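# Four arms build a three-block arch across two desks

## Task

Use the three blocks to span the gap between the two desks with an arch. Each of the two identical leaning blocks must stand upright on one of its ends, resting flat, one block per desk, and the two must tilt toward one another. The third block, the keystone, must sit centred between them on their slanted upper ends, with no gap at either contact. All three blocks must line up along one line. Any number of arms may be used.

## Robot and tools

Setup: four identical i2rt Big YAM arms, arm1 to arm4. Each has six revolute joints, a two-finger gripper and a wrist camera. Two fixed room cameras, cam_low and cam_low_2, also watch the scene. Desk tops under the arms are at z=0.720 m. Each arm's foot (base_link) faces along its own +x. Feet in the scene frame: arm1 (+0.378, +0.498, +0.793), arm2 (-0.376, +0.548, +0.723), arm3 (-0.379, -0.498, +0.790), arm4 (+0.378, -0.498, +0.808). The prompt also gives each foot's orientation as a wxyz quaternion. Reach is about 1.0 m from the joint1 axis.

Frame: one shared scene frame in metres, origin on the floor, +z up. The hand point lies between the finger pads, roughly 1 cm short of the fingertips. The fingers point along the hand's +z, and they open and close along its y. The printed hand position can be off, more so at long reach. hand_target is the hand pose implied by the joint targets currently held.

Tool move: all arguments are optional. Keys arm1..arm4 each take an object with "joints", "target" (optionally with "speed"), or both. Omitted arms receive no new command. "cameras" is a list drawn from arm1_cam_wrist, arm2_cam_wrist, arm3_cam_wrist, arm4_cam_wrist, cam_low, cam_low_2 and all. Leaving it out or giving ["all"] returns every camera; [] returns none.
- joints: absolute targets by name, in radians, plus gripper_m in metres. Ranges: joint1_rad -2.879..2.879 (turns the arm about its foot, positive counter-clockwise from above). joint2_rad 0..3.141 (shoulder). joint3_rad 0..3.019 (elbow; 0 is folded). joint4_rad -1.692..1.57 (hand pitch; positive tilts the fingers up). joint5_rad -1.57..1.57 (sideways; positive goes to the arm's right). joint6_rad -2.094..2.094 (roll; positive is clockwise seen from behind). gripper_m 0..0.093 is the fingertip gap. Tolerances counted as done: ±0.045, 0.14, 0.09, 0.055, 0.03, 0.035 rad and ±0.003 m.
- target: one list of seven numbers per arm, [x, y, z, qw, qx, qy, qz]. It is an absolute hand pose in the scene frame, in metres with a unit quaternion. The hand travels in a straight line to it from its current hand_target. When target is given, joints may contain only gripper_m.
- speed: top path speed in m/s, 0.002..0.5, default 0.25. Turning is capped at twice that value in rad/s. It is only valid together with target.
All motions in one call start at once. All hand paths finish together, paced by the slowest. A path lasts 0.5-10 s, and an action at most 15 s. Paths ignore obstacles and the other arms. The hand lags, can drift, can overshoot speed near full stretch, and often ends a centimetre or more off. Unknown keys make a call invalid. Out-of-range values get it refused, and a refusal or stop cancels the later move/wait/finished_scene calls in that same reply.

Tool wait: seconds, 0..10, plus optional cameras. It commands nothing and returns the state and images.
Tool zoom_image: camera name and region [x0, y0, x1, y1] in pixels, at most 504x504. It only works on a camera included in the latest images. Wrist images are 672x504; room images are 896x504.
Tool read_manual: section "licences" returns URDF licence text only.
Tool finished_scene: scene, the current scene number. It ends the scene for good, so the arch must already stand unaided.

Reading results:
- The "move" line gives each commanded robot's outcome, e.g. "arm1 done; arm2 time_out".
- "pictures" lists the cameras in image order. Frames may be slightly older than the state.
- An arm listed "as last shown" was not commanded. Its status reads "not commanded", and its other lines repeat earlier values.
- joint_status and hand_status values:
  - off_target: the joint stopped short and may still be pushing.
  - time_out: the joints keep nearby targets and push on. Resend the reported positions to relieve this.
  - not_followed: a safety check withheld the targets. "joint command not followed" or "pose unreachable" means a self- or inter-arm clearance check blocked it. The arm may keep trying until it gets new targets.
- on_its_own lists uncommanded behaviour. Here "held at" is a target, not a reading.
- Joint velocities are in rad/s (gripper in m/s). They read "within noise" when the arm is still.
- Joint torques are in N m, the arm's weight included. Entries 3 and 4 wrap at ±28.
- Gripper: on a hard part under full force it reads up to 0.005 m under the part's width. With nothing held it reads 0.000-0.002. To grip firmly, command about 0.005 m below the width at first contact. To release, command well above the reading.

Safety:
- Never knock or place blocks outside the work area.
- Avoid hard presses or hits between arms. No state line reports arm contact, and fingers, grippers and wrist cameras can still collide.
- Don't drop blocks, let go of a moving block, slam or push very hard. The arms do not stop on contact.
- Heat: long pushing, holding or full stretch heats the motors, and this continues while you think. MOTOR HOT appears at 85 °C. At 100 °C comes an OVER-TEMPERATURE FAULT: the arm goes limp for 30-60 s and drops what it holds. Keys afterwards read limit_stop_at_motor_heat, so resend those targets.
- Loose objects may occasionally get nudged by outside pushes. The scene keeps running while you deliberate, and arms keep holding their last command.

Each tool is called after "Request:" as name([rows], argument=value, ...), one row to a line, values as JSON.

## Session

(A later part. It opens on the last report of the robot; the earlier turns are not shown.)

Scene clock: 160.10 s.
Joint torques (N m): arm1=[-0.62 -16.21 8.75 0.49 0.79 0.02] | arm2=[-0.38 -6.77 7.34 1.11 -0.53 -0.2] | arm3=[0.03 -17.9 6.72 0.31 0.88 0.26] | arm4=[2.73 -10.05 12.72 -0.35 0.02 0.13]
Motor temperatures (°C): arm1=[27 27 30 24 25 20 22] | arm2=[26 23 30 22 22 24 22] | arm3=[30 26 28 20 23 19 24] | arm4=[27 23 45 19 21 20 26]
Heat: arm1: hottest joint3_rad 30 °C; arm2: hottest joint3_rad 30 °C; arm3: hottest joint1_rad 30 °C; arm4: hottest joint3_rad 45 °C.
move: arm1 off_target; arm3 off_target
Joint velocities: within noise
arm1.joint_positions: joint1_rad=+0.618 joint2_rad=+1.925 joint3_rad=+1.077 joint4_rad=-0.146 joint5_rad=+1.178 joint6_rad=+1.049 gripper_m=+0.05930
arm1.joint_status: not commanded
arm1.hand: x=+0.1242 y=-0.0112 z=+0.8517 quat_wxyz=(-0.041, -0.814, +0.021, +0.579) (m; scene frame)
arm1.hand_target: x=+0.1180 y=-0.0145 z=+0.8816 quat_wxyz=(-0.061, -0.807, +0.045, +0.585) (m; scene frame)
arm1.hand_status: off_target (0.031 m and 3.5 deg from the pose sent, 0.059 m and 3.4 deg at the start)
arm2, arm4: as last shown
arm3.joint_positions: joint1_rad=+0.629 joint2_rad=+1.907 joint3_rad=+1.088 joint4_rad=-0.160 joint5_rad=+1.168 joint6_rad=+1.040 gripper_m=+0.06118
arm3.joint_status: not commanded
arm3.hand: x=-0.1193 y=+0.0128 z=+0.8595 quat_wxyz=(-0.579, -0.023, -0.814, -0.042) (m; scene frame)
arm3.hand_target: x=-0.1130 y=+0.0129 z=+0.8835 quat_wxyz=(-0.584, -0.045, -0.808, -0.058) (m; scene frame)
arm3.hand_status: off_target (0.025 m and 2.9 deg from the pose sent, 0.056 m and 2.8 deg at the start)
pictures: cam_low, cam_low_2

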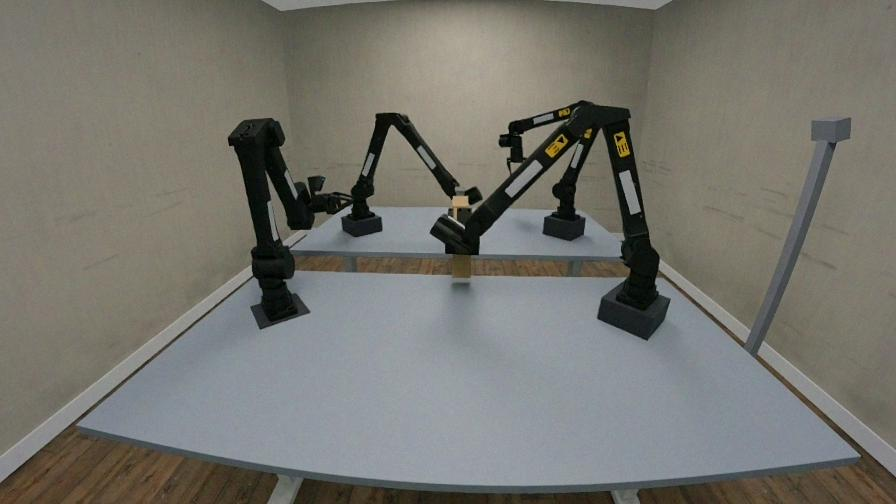

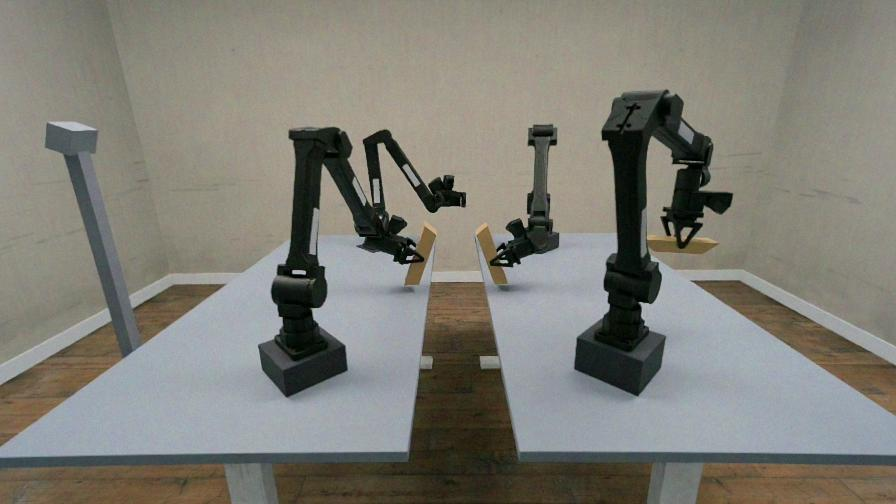

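Request:
move(arm1={"target":[0.117,-0.016,0.842,0.0580,0.8105,-0.0420,-0.5870],"speed":0.05}, arm3={"target":[-0.112,0.014,0.845,0.5860,0.0410,0.8105,0.0540],"speed":0.05}, cameras=["cam_low","cam_low_2"])

Request:
zoom_image(camera="cam_low", region=[430, 190, 500, 300])

Request:
zoom_image(camera="cam_low_2", region=[396, 205, 516, 300])

Scene clock: 162.93 s.
Joint torques (N m): arm1=[-0.67 -14.15 8.08 1.43 0.81 -0.04] | arm2=[-0.26 -7 7.27 1.2 -0.53 -0.18] | arm3=[-0.15 -16.32 6.24 1.13 0.9 0.2] | arm4=[2.73 -10.05 12.7 -0.36 0.02 0.13]
Motor temperatures (°C): arm1=[27 27 30 24 25 20 22] | arm2=[26 23 30 22 22 24 22] | arm3=[30 26 28 20 23 19 24] | arm4=[27 23 45 19 21 20 26]
Heat: arm1: hottest joint3_rad 30 °C; arm2: hottest joint3_rad 30 °C; arm3: hottest joint1_rad 30 °C; arm4: hottest joint3_rad 45 °C.
move: arm1 off_target; arm3 off_target
Joint velocities: within noise
arm1.joint_positions: joint1_rad=+0.618 joint2_rad=+1.977 joint3_rad=+1.072 joint4_rad=-0.085 joint5_rad=+1.176 joint6_rad=+1.051 gripper_m=+0.05930
arm1.joint_status: not commanded
arm1.hand: x=+0.1243 y=-0.0120 z=+0.8272 quat_wxyz=(-0.043, -0.814, +0.022, +0.579) (m; scene frame)
arm1.hand_target: x=+0.1171 y=-0.0159 z=+0.8420 quat_wxyz=(-0.058, -0.808, +0.043, +0.585) (m; scene frame)
arm1.hand_status: off_target (0.017 m and 3.0 deg from the pose sent, 0.013 m and 3.3 deg at the start)
arm2, arm4: as last shown
arm3.joint_positions: joint1_rad=+0.629 joint2_rad=+1.961 joint3_rad=+1.078 joint4_rad=-0.099 joint5_rad=+1.168 joint6_rad=+1.040 gripper_m=+0.06118
arm3.joint_status: not commanded
arm3.hand: x=-0.1195 y=+0.0120 z=+0.8324 quat_wxyz=(-0.579, -0.022, -0.814, -0.041) (m; scene frame)
arm3.hand_target: x=-0.1121 y=+0.0138 z=+0.8451 quat_wxyz=(-0.585, -0.041, -0.809, -0.054) (m; scene frame)
arm3.hand_status: off_target (0.015 m and 2.8 deg from the pose sent, 0.016 m and 2.6 deg at the start)
pictures: cam_low, cam_low_2

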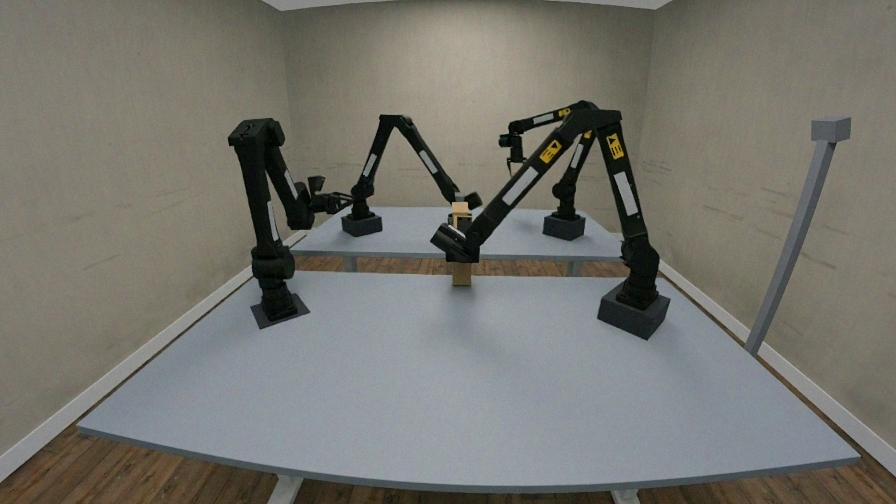

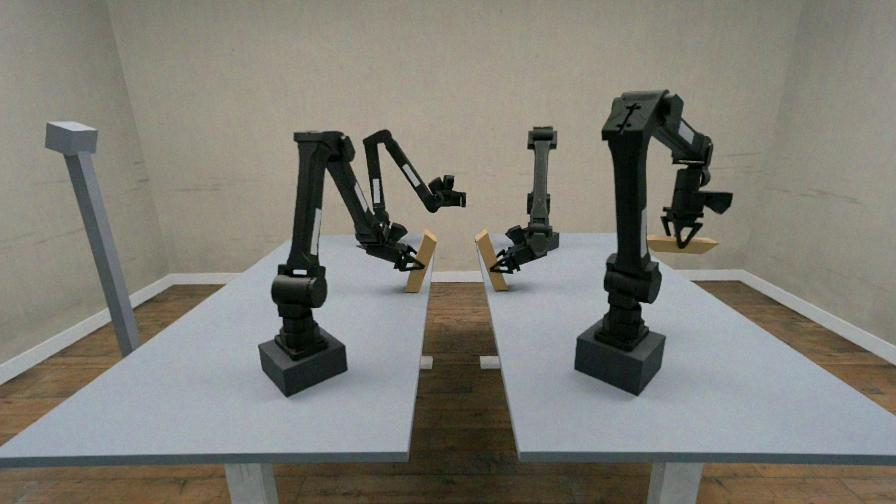

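Scaled by 4.582 from the camera's 896x504 image, which has a finer 1280x720 frame.

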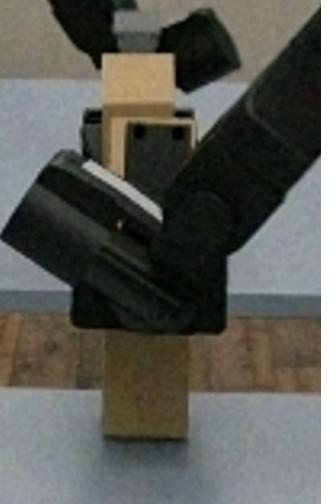

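Scaled by 4.200 from the camera's 896x504 image, which has a finer 1280x720 frame.

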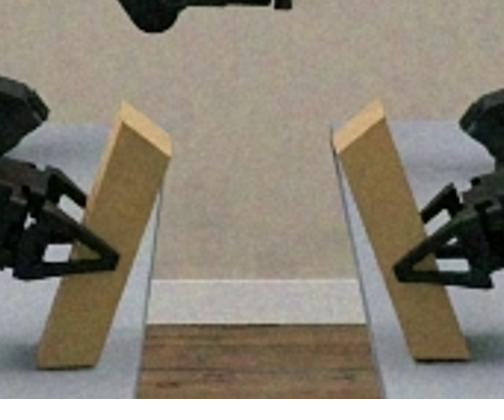

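Request:
move(arm1={"target":[0.117,-0.022,0.885,0.0580,0.8105,-0.0420,-0.5870],"speed":0.06}, arm3={"target":[-0.112,0.020,0.885,0.5860,0.0410,0.8105,0.0540],"speed":0.06}, cameras=[])

Request:
move(arm1={"target":[0.117,-0.022,0.843,0.0580,0.8105,-0.0420,-0.5870],"speed":0.04}, arm3={"target":[-0.112,0.020,0.845,0.5860,0.0410,0.8105,0.0540],"speed":0.04}, cameras=["cam_low","cam_low_2"])

Request:
zoom_image(camera="cam_low", region=[430, 190, 500, 300])

Request:
zoom_image(camera="cam_low_2", region=[396, 205, 516, 300])

Scene clock: 171.83 s.
Joint torques (N m): arm1=[-0.44 -16.32 11.14 0.47 0.88 -0.01] | arm2=[-0.26 -6.83 7.32 1.17 -0.51 -0.19] | arm3=[0.15 -18.08 8.91 0.25 0.98 0.2] | arm4=[2.73 -10.05 12.71 -0.36 0.02 0.13]
Motor temperatures (°C): arm1=[27 27 29 24 25 20 22] | arm2=[26 23 30 22 22 24 22] | arm3=[30 27 28 20 23 19 24] | arm4=[27 23 46 19 21 20 27]
Heat: arm1: hottest joint3_rad 29 °C; arm2: hottest joint3_rad 30 °C; arm3: hottest joint1_rad 30 °C; arm4: hottest joint3_rad 46 °C.
move: arm1 off_target; arm3 off_target
Joint velocities: within noise
arm1.joint_positions: joint1_rad=+0.618 joint2_rad=+1.933 joint3_rad=+1.072 joint4_rad=-0.172 joint5_rad=+1.176 joint6_rad=+1.051 gripper_m=+0.05930
arm1.joint_status: not commanded
arm1.hand: x=+0.1254 y=-0.0056 z=+0.8436 quat_wxyz=(-0.026, -0.817, +0.010, +0.576) (m; scene frame)
arm1.hand_target: x=+0.1174 y=-0.0201 z=+0.8848 quat_wxyz=(-0.057, -0.808, +0.042, +0.585) (m; scene frame)
arm1.hand_status: off_target (0.045 m and 5.4 deg from the pose sent, 0.059 m and 3.0 deg at the start)
arm2: as last shown
arm3.joint_positions: joint1_rad=+0.629 joint2_rad=+1.919 joint3_rad=+1.078 joint4_rad=-0.177 joint5_rad=+1.168 joint6_rad=+1.040 gripper_m=+0.06118
arm3.joint_status: not commanded
arm3.hand: x=-0.1206 y=+0.0061 z=+0.8483 quat_wxyz=(-0.576, -0.012, -0.817, -0.026) (m; scene frame)
arm3.hand_target: x=-0.1124 y=+0.0185 z=+0.8850 quat_wxyz=(-0.585, -0.041, -0.808, -0.054) (m; scene frame)
arm3.hand_status: off_target (0.040 m and 4.8 deg from the pose sent, 0.054 m and 2.8 deg at the start)
arm4.joint_positions: joint1_rad=-1.581 joint2_rad=+1.219 joint3_rad=+0.957 joint4_rad=-1.370 joint5_rad=-0.001 joint6_rad=+0.917 gripper_m=+0.05896
arm4.joint_status: not commanded
arm4.hand: x=+0.5912 y=-0.2749 z=+0.9731 quat_wxyz=(+0.020, -0.055, -0.998, +0.023) (m; scene frame)
arm4.hand_target: x=+0.5992 y=-0.2608 z=+0.9998 quat_wxyz=(+0.000, -0.055, -0.998, -0.001) (m; scene frame)
arm4.hand_status: not commanded
pictures: none
No camera images: "cameras" was empty.

Scene clock: 173.53 s.
Joint torques (N m): arm1=[-0.44 -14.1 9.65 1.42 0.85 -0.01] | arm2=[-0.26 -6.89 7.35 1.16 -0.52 -0.18] | arm3=[0.21 -15.85 7.69 1.21 0.96 0.18] | arm4=[2.78 -10.11 12.71 -0.36 0.03 0.13]
Motor temperatures (°C): arm1=[27 27 29 24 25 20 22] | arm2=[26 23 30 22 22 24 22] | arm3=[30 27 28 20 23 19 24] | arm4=[27 23 46 19 21 20 27]
Heat: arm1: hottest joint3_rad 29 °C; arm2: hottest joint3_rad 30 °C; arm3: hottest joint1_rad 30 °C; arm4: hottest joint3_rad 46 °C.
move: arm1 off_target; arm3 off_target
Joint velocities: within noise
arm1.joint_positions: joint1_rad=+0.618 joint2_rad=+1.982 joint3_rad=+1.072 joint4_rad=-0.100 joint5_rad=+1.176 joint6_rad=+1.051 gripper_m=+0.05930
arm1.joint_status: not commanded
arm1.hand: x=+0.1248 y=-0.0097 z=+0.8233 quat_wxyz=(-0.035, -0.815, +0.016, +0.578) (m; scene frame)
arm1.hand_target: x=+0.1172 y=-0.0213 z=+0.8432 quat_wxyz=(-0.058, -0.808, +0.042, +0.585) (m; scene frame)
arm1.hand_status: off_target (0.024 m and 4.1 deg from the pose sent, 0.018 m and 5.4 deg at the start)
arm2, arm4: as last shown
arm3.joint_positions: joint1_rad=+0.629 joint2_rad=+1.967 joint3_rad=+1.078 joint4_rad=-0.111 joint5_rad=+1.168 joint6_rad=+1.040 gripper_m=+0.06118
arm3.joint_status: not commanded
arm3.hand: x=-0.1199 y=+0.0100 z=+0.8282 quat_wxyz=(-0.578, -0.017, -0.816, -0.033) (m; scene frame)
arm3.hand_target: x=-0.1122 y=+0.0194 z=+0.8450 quat_wxyz=(-0.585, -0.041, -0.809, -0.054) (m; scene frame)
arm3.hand_status: off_target (0.021 m and 3.8 deg from the pose sent, 0.017 m and 4.8 deg at the start)
pictures: cam_low, cam_low_2

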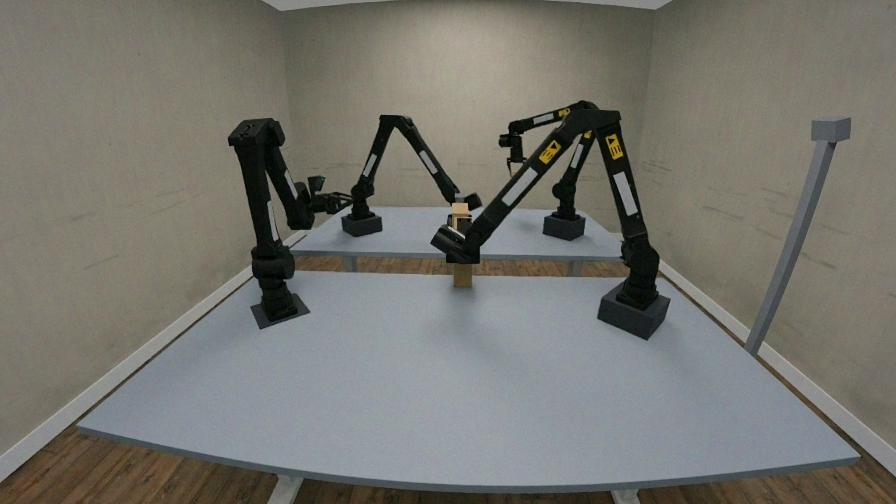

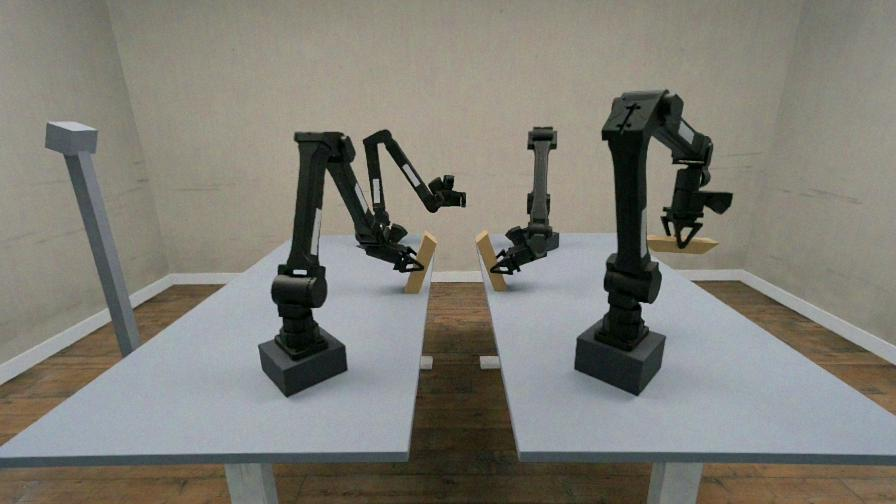

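Scaled by 4.582 from the camera's 896x504 image, which has a finer 1280x720 frame.

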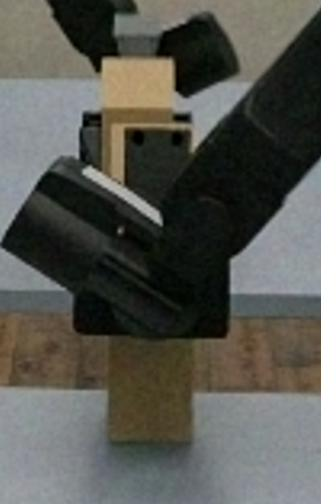

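Scaled by 4.200 from the camera's 896x504 image, which has a finer 1280x720 frame.

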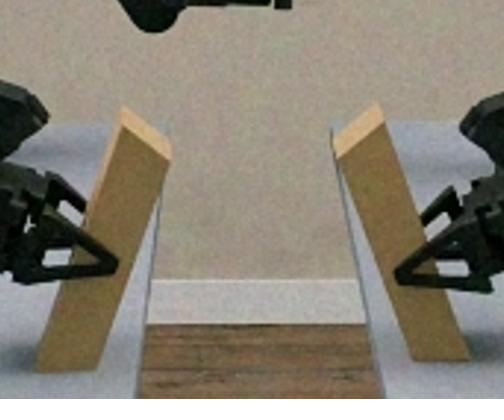

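Request:
move(arm1={"target":[0.117,-0.031,0.865,0.0580,0.8105,-0.0420,-0.5870],"speed":0.06}, arm3={"target":[-0.112,0.029,0.865,0.5860,0.0410,0.8105,0.0540],"speed":0.06}, cameras=[])

Request:
move(arm1={"target":[0.117,-0.031,0.842,0.0580,0.8105,-0.0420,-0.5870],"speed":0.04}, arm3={"target":[-0.112,0.029,0.845,0.5860,0.0410,0.8105,0.0540],"speed":0.04}, cameras=["cam_low","cam_low_2"])

Request:
zoom_image(camera="cam_low", region=[430, 190, 500, 300])

Request:
zoom_image(camera="cam_low_2", region=[396, 205, 516, 300])

Scene clock: 176.77 s.
Joint torques (N m): arm1=[-0.32 -16.21 12.44 0.24 0.94 -0.04] | arm2=[-0.09 -6.95 7.38 1.1 -0.52 -0.19] | arm3=[0.5 -17.85 9.92 0.1 1.04 0.19] | arm4=[2.78 -10.05 12.7 -0.36 0.02 0.13]
Motor temperatures (°C): arm1=[27 27 30 24 25 20 22] | arm2=[26 23 30 22 23 24 22] | arm3=[30 27 28 20 23 19 24] | arm4=[27 23 46 19 21 20 27]
Heat: arm1: hottest joint3_rad 30 °C; arm2: hottest joint3_rad 30 °C; arm3: hottest joint1_rad 30 °C; arm4: hottest joint3_rad 46 °C.
move: arm1 off_target; arm3 off_target
Joint velocities: within noise
arm1.joint_positions: joint1_rad=+0.618 joint2_rad=+1.980 joint3_rad=+1.072 joint4_rad=-0.135 joint5_rad=+1.176 joint6_rad=+1.060 gripper_m=+0.05930
arm1.joint_status: not commanded
arm1.hand: x=+0.1255 y=-0.0058 z=+0.8219 quat_wxyz=(-0.024, -0.818, +0.011, +0.575) (m; scene frame)
arm1.hand_target: x=+0.1177 y=-0.0285 z=+0.8654 quat_wxyz=(-0.058, -0.808, +0.042, +0.585) (m; scene frame)
arm1.hand_status: off_target (0.051 m and 5.5 deg from the pose sent, 0.047 m and 4.1 deg at the start)
arm2, arm4: as last shown
arm3.joint_positions: joint1_rad=+0.629 joint2_rad=+1.966 joint3_rad=+1.081 joint4_rad=-0.142 joint5_rad=+1.168 joint6_rad=+1.046 gripper_m=+0.06118
arm3.joint_status: not commanded
arm3.hand: x=-0.1203 y=+0.0077 z=+0.8273 quat_wxyz=(-0.576, -0.012, -0.817, -0.024) (m; scene frame)
arm3.hand_target: x=-0.1126 y=+0.0270 z=+0.8655 quat_wxyz=(-0.585, -0.041, -0.808, -0.054) (m; scene frame)
arm3.hand_status: off_target (0.044 m and 4.9 deg from the pose sent, 0.042 m and 3.8 deg at the start)
pictures: none
No camera images: "cameras" was empty.

Scene clock: 177.90 s.
Joint torques (N m): arm1=[-0.32 -12.98 12.16 1.37 0.91 -0.04] | arm2=[-0.03 -6.95 7.3 1.2 -0.52 -0.19] | arm3=[0.03 -15.15 9.54 1.28 1.05 0.24] | arm4=[2.73 -10.05 12.7 -0.38 0.03 0.13]
Motor temperatures (°C): arm1=[27 27 30 24 25 20 22] | arm2=[26 23 30 22 23 24 22] | arm3=[30 27 29 20 23 19 24] | arm4=[27 23 46 19 21 20 27]
Heat: arm1: hottest joint3_rad 30 °C; arm2: hottest joint3_rad 30 °C; arm3: hottest joint1_rad 30 °C; arm4: hottest joint3_rad 46 °C.
move: arm1 off_target; arm3 off_target
Joint velocities: within noise
arm1.joint_positions: joint1_rad=+0.618 joint2_rad=+1.982 joint3_rad=+1.072 joint4_rad=-0.119 joint5_rad=+1.176 joint6_rad=+1.056 gripper_m=+0.05930
arm1.joint_status: not commanded
arm1.hand: x=+0.1251 y=-0.0076 z=+0.8221 quat_wxyz=(-0.029, -0.817, +0.013, +0.576) (m; scene frame)
arm1.hand_target: x=+0.1176 y=-0.0294 z=+0.8429 quat_wxyz=(-0.056, -0.808, +0.040, +0.585) (m; scene frame)
arm1.hand_status: off_target (0.032 m and 4.9 deg from the pose sent, 0.033 m and 5.5 deg at the start)
arm2, arm4: as last shown
arm3.joint_positions: joint1_rad=+0.629 joint2_rad=+1.967 joint3_rad=+1.081 joint4_rad=-0.133 joint5_rad=+1.168 joint6_rad=+1.041 gripper_m=+0.06118
arm3.joint_status: not commanded
arm3.hand: x=-0.1201 y=+0.0087 z=+0.8274 quat_wxyz=(-0.576, -0.012, -0.817, -0.026) (m; scene frame)
arm3.hand_target: x=-0.1125 y=+0.0276 z=+0.8455 quat_wxyz=(-0.585, -0.039, -0.809, -0.052) (m; scene frame)
arm3.hand_status: off_target (0.028 m and 4.7 deg from the pose sent, 0.029 m and 4.9 deg at the start)
pictures: cam_low, cam_low_2

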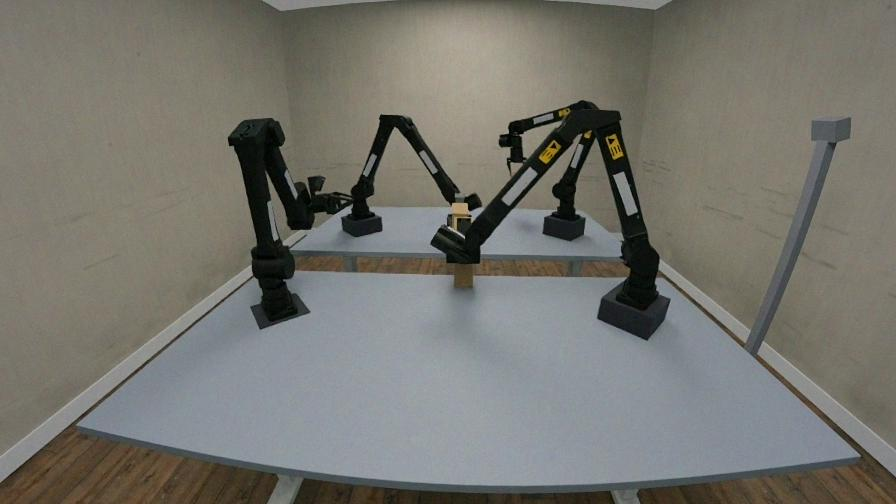

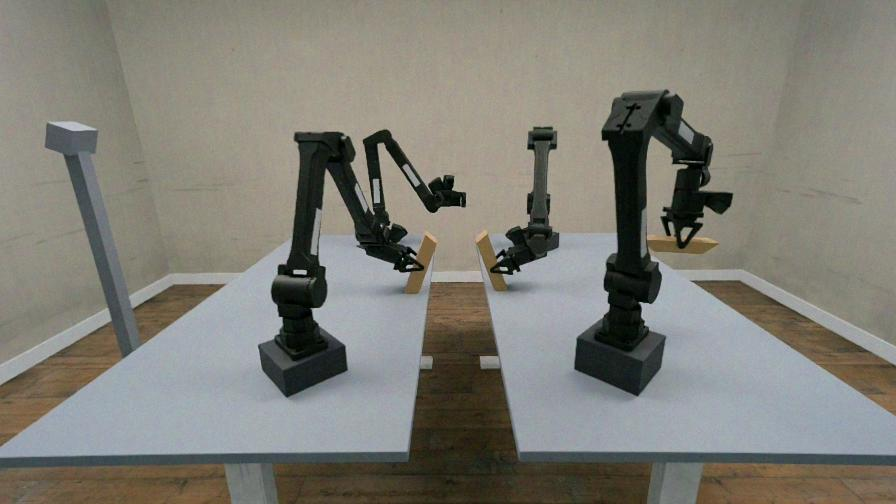

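Scaled by 4.582 from the camera's 896x504 image, which has a finer 1280x720 frame.

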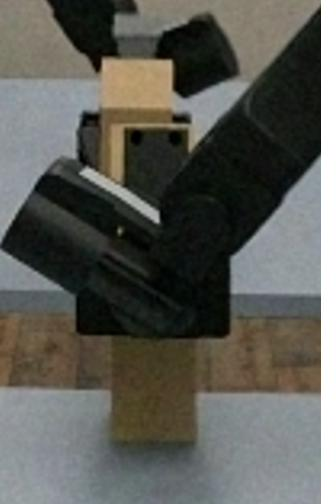

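Scaled by 4.200 from the camera's 896x504 image, which has a finer 1280x720 frame.

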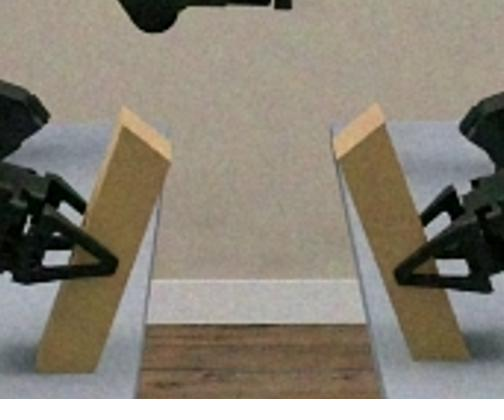

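Request:
move(arm1={"target":[0.117,-0.036,0.905,0.0580,0.8105,-0.0420,-0.5870],"speed":0.08}, arm3={"target":[-0.112,0.034,0.905,0.5860,0.0410,0.8105,0.0540],"speed":0.08}, cameras=[])

Request:
move(arm1={"target":[0.117,-0.034,0.843,0.0580,0.8105,-0.0420,-0.5870],"speed":0.05}, arm3={"target":[-0.112,0.032,0.845,0.5860,0.0410,0.8105,0.0540],"speed":0.05}, cameras=["cam_low","cam_low_2"])

Request:
zoom_image(camera="cam_low", region=[430, 190, 500, 300])

Request:
zoom_image(camera="cam_low_2", region=[396, 205, 516, 300])

Scene clock: 181.70 s.
Joint torques (N m): arm1=[-0.15 -16.32 14.38 0.39 1 0.04] | arm2=[-0.26 -6.89 7.34 1.13 -0.5 -0.2] | arm3=[0.32 -18.2 11.44 0.32 1.1 0.3] | arm4=[2.78 -10.11 12.7 -0.35 0.03 0.12]
Motor temperatures (°C): arm1=[27 27 30 24 25 20 22] | arm2=[26 23 30 22 23 24 22] | arm3=[30 26 29 20 23 19 24] | arm4=[27 23 46 19 21 20 27]
Heat: arm1: hottest joint3_rad 30 °C; arm2: hottest joint3_rad 30 °C; arm3: hottest joint1_rad 30 °C; arm4: hottest joint3_rad 46 °C.
move: arm1 off_target; arm3 off_target
Joint velocities: within noise
arm1.joint_positions: joint1_rad=+0.618 joint2_rad=+1.916 joint3_rad=+1.091 joint4_rad=-0.249 joint5_rad=+1.176 joint6_rad=+1.062 gripper_m=+0.05930
arm1.joint_status: not commanded
arm1.hand: x=+0.1254 y=-0.0054 z=+0.8535 quat_wxyz=(-0.013, -0.819, +0.003, +0.573) (m; scene frame)
arm1.hand_target: x=+0.1182 y=-0.0319 z=+0.9055 quat_wxyz=(-0.058, -0.808, +0.042, +0.585) (m; scene frame)
arm1.hand_status: off_target (0.060 m and 7.1 deg from the pose sent, 0.088 m and 4.9 deg at the start)
arm2, arm4: as last shown
arm3.joint_positions: joint1_rad=+0.629 joint2_rad=+1.903 joint3_rad=+1.104 joint4_rad=-0.252 joint5_rad=+1.168 joint6_rad=+1.049 gripper_m=+0.06118
arm3.joint_status: not commanded
arm3.hand: x=-0.1202 y=+0.0083 z=+0.8599 quat_wxyz=(-0.574, -0.006, -0.819, -0.015) (m; scene frame)
arm3.hand_target: x=-0.1129 y=+0.0310 z=+0.9058 quat_wxyz=(-0.585, -0.043, -0.808, -0.056) (m; scene frame)
arm3.hand_status: off_target (0.053 m and 6.2 deg from the pose sent, 0.082 m and 4.7 deg at the start)
pictures: none
No camera images: "cameras" was empty.

Scene clock: 183.57 s.
Joint torques (N m): arm1=[-0.15 -13.68 11.48 1.47 0.86 -0.06] | arm2=[-0.26 -6.89 7.34 1.13 -0.54 -0.17] | arm3=[0.44 -15.68 8.75 1.06 0.99 0.23] | arm4=[2.73 -10.05 12.7 -0.39 0.02 0.13]
Motor temperatures (°C): arm1=[27 27 30 24 25 20 22] | arm2=[26 23 30 22 23 24 22] | arm3=[30 27 29 20 23 19 24] | arm4=[27 23 46 19 21 20 27]
Heat: arm1: hottest joint3_rad 30 °C; arm2: hottest joint3_rad 30 °C; arm3: hottest joint1_rad 30 °C; arm4: hottest joint3_rad 46 °C.
move: arm1 off_target; arm3 off_target
Joint velocities: within noise
arm1.joint_positions: joint1_rad=+0.618 joint2_rad=+1.992 joint3_rad=+1.091 joint4_rad=-0.128 joint5_rad=+1.178 joint6_rad=+1.066 gripper_m=+0.05930
arm1.joint_status: not commanded
arm1.hand: x=+0.1240 y=-0.0134 z=+0.8223 quat_wxyz=(-0.032, -0.816, +0.018, +0.577) (m; scene frame)
arm1.hand_target: x=+0.1175 y=-0.0328 z=+0.8435 quat_wxyz=(-0.059, -0.808, +0.043, +0.585) (m; scene frame)
arm1.hand_status: off_target (0.030 m and 4.3 deg from the pose sent, 0.032 m and 7.1 deg at the start)
arm2.joint_positions: joint1_rad=+0.898 joint2_rad=+1.497 joint3_rad=+0.496 joint4_rad=+1.561 joint5_rad=+1.395 joint6_rad=-0.620 gripper_m=+0.09396
arm2.joint_status: not commanded
arm2.hand: x=-0.0054 y=+0.4059 z=+0.9657 quat_wxyz=(-0.559, -0.399, -0.545, +0.481) (m; scene frame)
arm2.hand_target: x=+0.0003 y=+0.4097 z=+0.9706 quat_wxyz=(-0.565, -0.398, -0.543, +0.477) (m; scene frame)
arm2.hand_status: not commanded
arm3.joint_positions: joint1_rad=+0.629 joint2_rad=+1.979 joint3_rad=+1.104 joint4_rad=-0.139 joint5_rad=+1.171 joint6_rad=+1.044 gripper_m=+0.06118
arm3.joint_status: not commanded
arm3.hand: x=-0.1186 y=+0.0157 z=+0.8280 quat_wxyz=(-0.578, -0.015, -0.816, -0.028) (m; scene frame)
arm3.hand_target: x=-0.1123 y=+0.0310 z=+0.8455 quat_wxyz=(-0.585, -0.039, -0.809, -0.052) (m; scene frame)
arm3.hand_status: off_target (0.024 m and 4.3 deg from the pose sent, 0.029 m and 6.2 deg at the start)
arm4: as last shown
pictures: cam_low, cam_low_2

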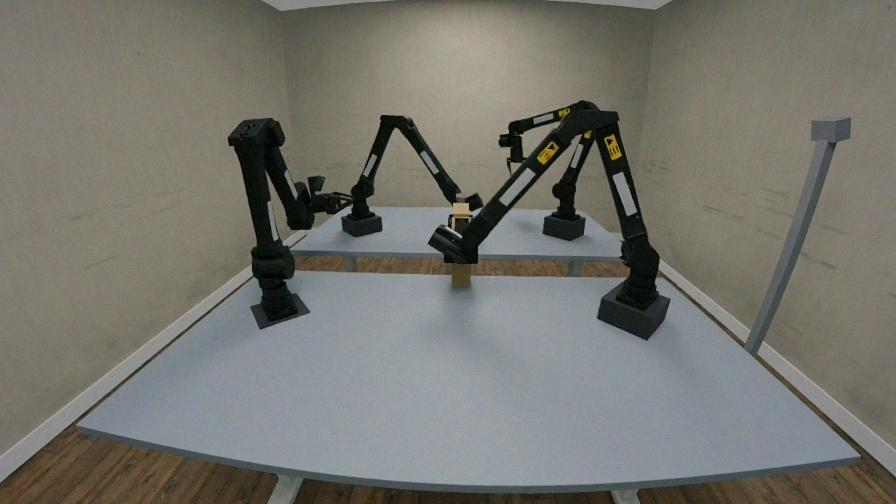

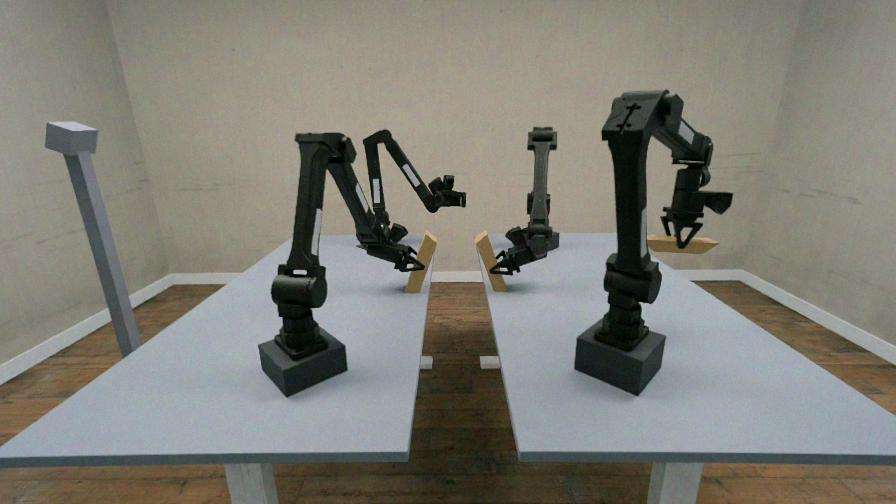

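Scaled by 4.582 from the camera's 896x504 image, which has a finer 1280x720 frame.

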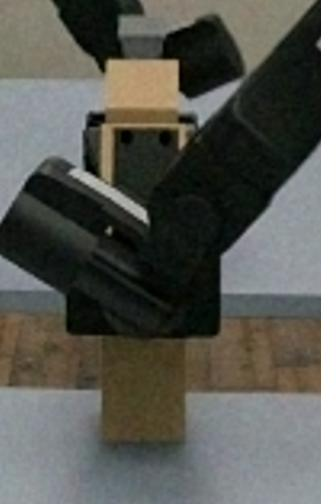

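Scaled by 4.200 from the camera's 896x504 image, which has a finer 1280x720 frame.

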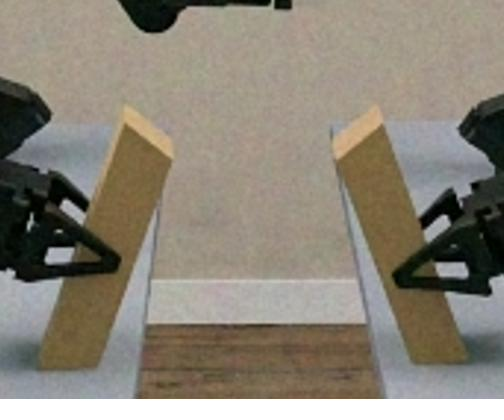

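Request:
move(arm1={"target":[0.117,-0.030,0.826,0.0480,0.8115,-0.0320,-0.5860],"speed":0.03}, arm3={"target":[-0.112,0.028,0.830,0.5850,0.0320,0.8115,0.0450],"speed":0.03}, cameras=["cam_low","cam_low_2","arm2_cam_wrist"])

Request:
zoom_image(camera="cam_low", region=[430, 190, 500, 300])

Request:
zoom_image(camera="cam_low_2", region=[396, 205, 516, 300])

Scene clock: 186.23 s.
Joint torques (N m): arm1=[-0.44 -12.1 10.63 1.42 0.64 -0.09] | arm2=[-0.32 -7.06 7.3 1.14 -0.52 -0.2] | arm3=[0.09 -14.04 8.01 1.44 0.7 0.2] | arm4=[2.78 -10.05 12.72 -0.34 0.03 0.13]
Motor temperatures (°C): arm1=[27 27 29 24 25 20 22] | arm2=[26 23 30 22 23 24 22] | arm3=[30 27 29 20 23 19 24] | arm4=[27 23 46 19 21 20 27]
Heat: arm1: hottest joint3_rad 29 °C; arm2: hottest joint3_rad 30 °C; arm3: hottest joint1_rad 30 °C; arm4: hottest joint3_rad 46 °C.
move: arm1 off_target; arm3 off_target
Joint velocities: within noise
arm1.joint_positions: joint1_rad=+0.618 joint2_rad=+2.000 joint3_rad=+1.091 joint4_rad=-0.100 joint5_rad=+1.184 joint6_rad=+1.045 gripper_m=+0.05930
arm1.joint_status: not commanded
arm1.hand: x=+0.1233 y=-0.0153 z=+0.8211 quat_wxyz=(-0.032, -0.814, +0.015, +0.580) (m; scene frame)
arm1.hand_target: x=+0.1172 y=-0.0294 z=+0.8264 quat_wxyz=(-0.046, -0.809, +0.030, +0.585) (m; scene frame)
arm1.hand_status: off_target (0.017 m and 2.7 deg from the pose sent, 0.018 m and 2.8 deg at the start)
arm2, arm4: as last shown
arm3.joint_positions: joint1_rad=+0.629 joint2_rad=+1.985 joint3_rad=+1.104 joint4_rad=-0.120 joint5_rad=+1.176 joint6_rad=+1.032 gripper_m=+0.06118
arm3.joint_status: not commanded
arm3.hand: x=-0.1180 y=+0.0170 z=+0.8272 quat_wxyz=(-0.580, -0.015, -0.814, -0.029) (m; scene frame)
arm3.hand_target: x=-0.1121 y=+0.0275 z=+0.8301 quat_wxyz=(-0.584, -0.032, -0.810, -0.044) (m; scene frame)
arm3.hand_status: off_target (0.013 m and 2.8 deg from the pose sent, 0.014 m and 2.9 deg at the start)
pictures: arm2_cam_wrist, cam_low, cam_low_2
camera_calibration:
arm2_cam_wrist: T_world_to_cam=[[-0.980956, -0.187908, 0.0491411, 0.0210625], [-0.128997, 0.441163, -0.888107, 0.689008], [0.145204, -0.877534, -0.457002, 0.916631], [0, 0, 0, 1]] pos_world=[-0.0235565, 0.504368, 1.02978]

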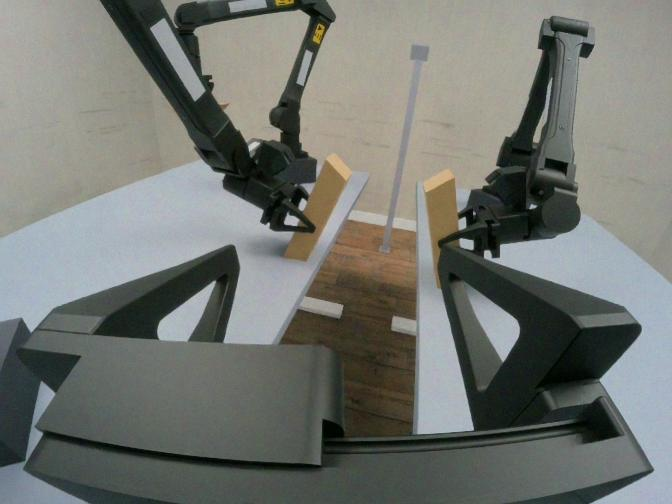

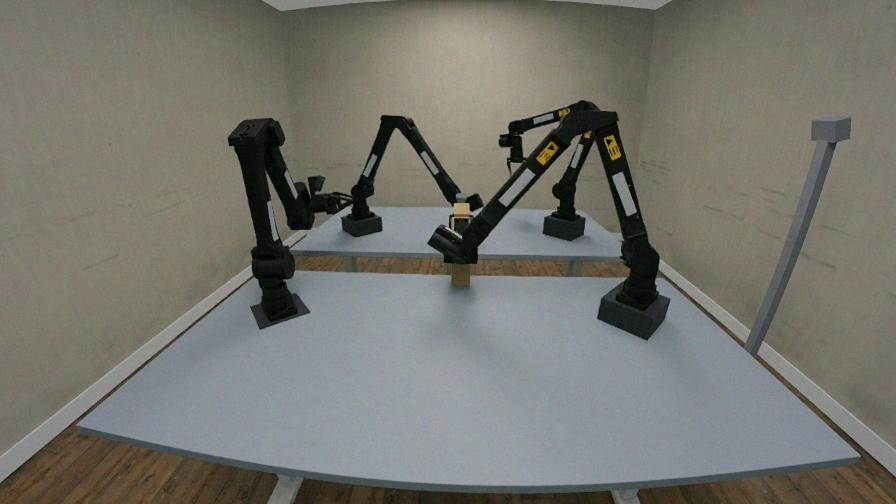

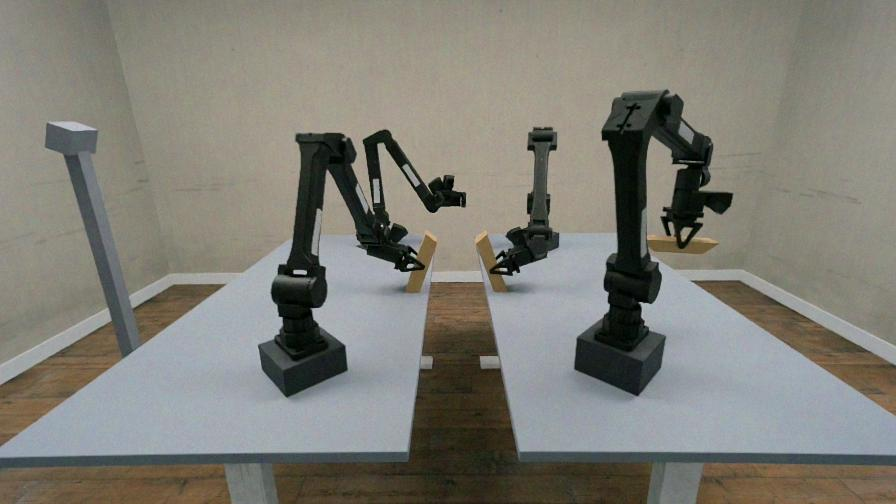

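Scaled by 4.582 from the camera's 896x504 image, which has a finer 1280x720 frame.

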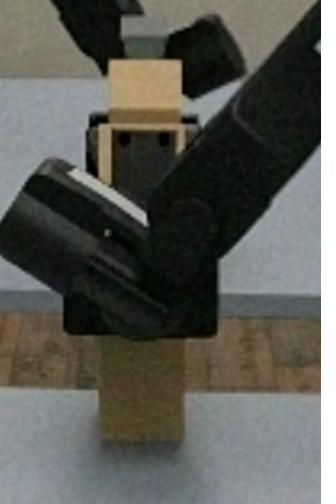

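Scaled by 4.200 from the camera's 896x504 image, which has a finer 1280x720 frame.

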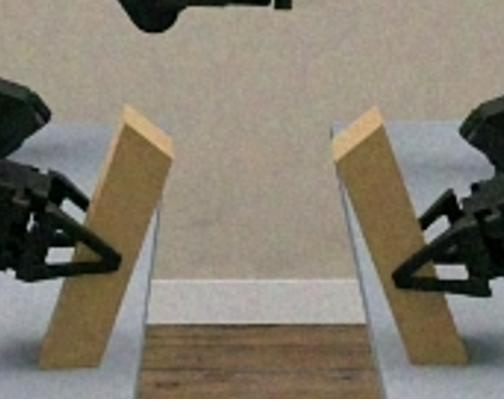

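Request:
move(arm1={"target":[0.118,-0.024,0.816,0.0380,0.8125,-0.0210,-0.5840],"speed":0.03}, arm3={"target":[-0.113,0.022,0.820,0.5840,0.0230,0.8120,0.0350],"speed":0.03}, cameras=["cam_low","cam_low_2"])

Request:
zoom_image(camera="cam_low", region=[430, 190, 500, 300])

Request:
zoom_image(camera="cam_low_2", region=[396, 205, 516, 300])

Scene clock: 188.57 s.
Joint torques (N m): arm1=[-0.44 -11.58 9.26 1.46 0.4 -0.09] | arm2=[-0.67 -6.77 7.34 1.17 -0.51 -0.18] | arm3=[0.44 -14.04 6.95 1.31 0.56 0.24] | arm4=[2.73 -9.99 12.71 -0.38 0.02 0.12]
Motor temperatures (°C): arm1=[27 27 29 24 25 20 22] | arm2=[26 23 30 22 23 24 22] | arm3=[30 27 29 21 23 19 24] | arm4=[27 23 46 19 21 20 27]
Heat: arm1: hottest joint3_rad 29 °C; arm2: hottest joint3_rad 30 °C; arm3: hottest joint1_rad 30 °C; arm4: hottest joint3_rad 46 °C.
move: arm1 done; arm3 done
Joint velocities: within noise
arm1.joint_positions: joint1_rad=+0.618 joint2_rad=+2.003 joint3_rad=+1.091 joint4_rad=-0.088 joint5_rad=+1.187 joint6_rad=+1.036 gripper_m=+0.05930
arm1.joint_status: not commanded
arm1.hand: x=+0.1229 y=-0.0161 z=+0.8206 quat_wxyz=(-0.032, -0.812, +0.015, +0.582) (m; scene frame)
arm1.hand_target: x=+0.1181 y=-0.0237 z=+0.8161 quat_wxyz=(-0.038, -0.811, +0.021, +0.583) (m; scene frame)
arm1.hand_status: done (0.010 m and 1.0 deg from the pose sent, 0.011 m and 1.0 deg at the start)
arm2, arm4: as last shown
arm3.joint_positions: joint1_rad=+0.629 joint2_rad=+1.988 joint3_rad=+1.104 joint4_rad=-0.110 joint5_rad=+1.181 joint6_rad=+1.023 gripper_m=+0.06118
arm3.joint_status: not commanded
arm3.hand: x=-0.1176 y=+0.0175 z=+0.8270 quat_wxyz=(-0.582, -0.014, -0.812, -0.028) (m; scene frame)
arm3.hand_target: x=-0.1131 y=+0.0217 z=+0.8202 quat_wxyz=(-0.583, -0.023, -0.811, -0.035) (m; scene frame)
arm3.hand_status: done (0.010 m and 1.3 deg from the pose sent, 0.010 m and 1.3 deg at the start)
pictures: cam_low, cam_low_2

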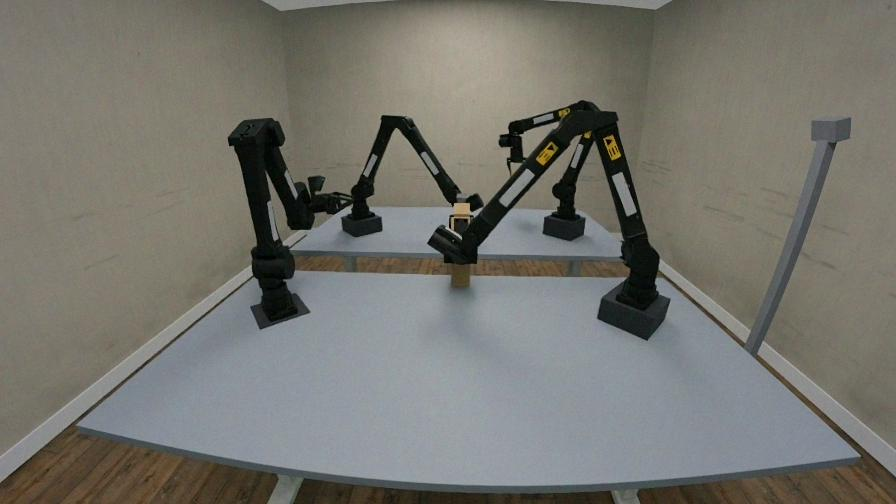

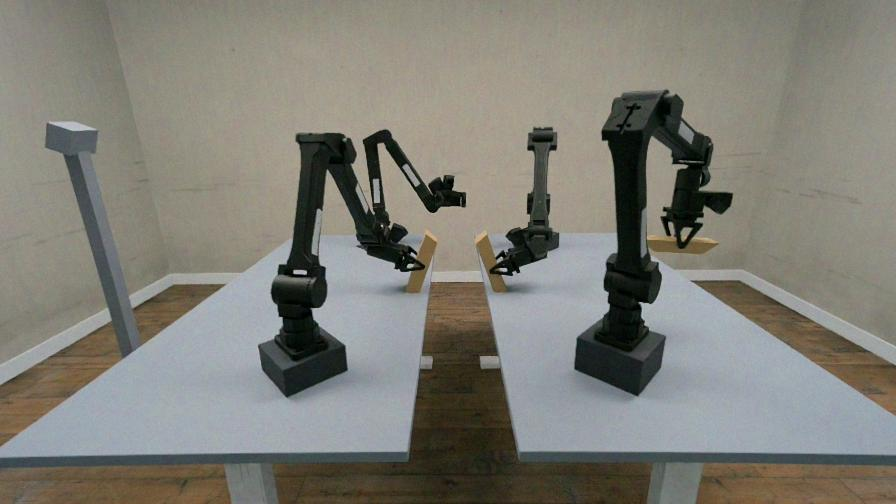

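Scaled by 4.582 from the camera's 896x504 image, which has a finer 1280x720 frame.

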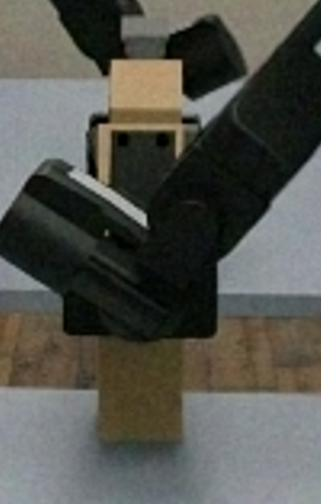

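Scaled by 4.200 from the camera's 896x504 image, which has a finer 1280x720 frame.

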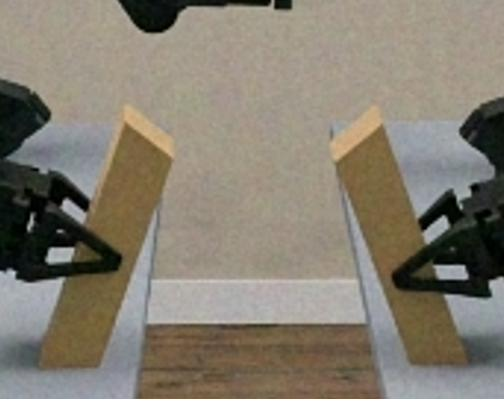

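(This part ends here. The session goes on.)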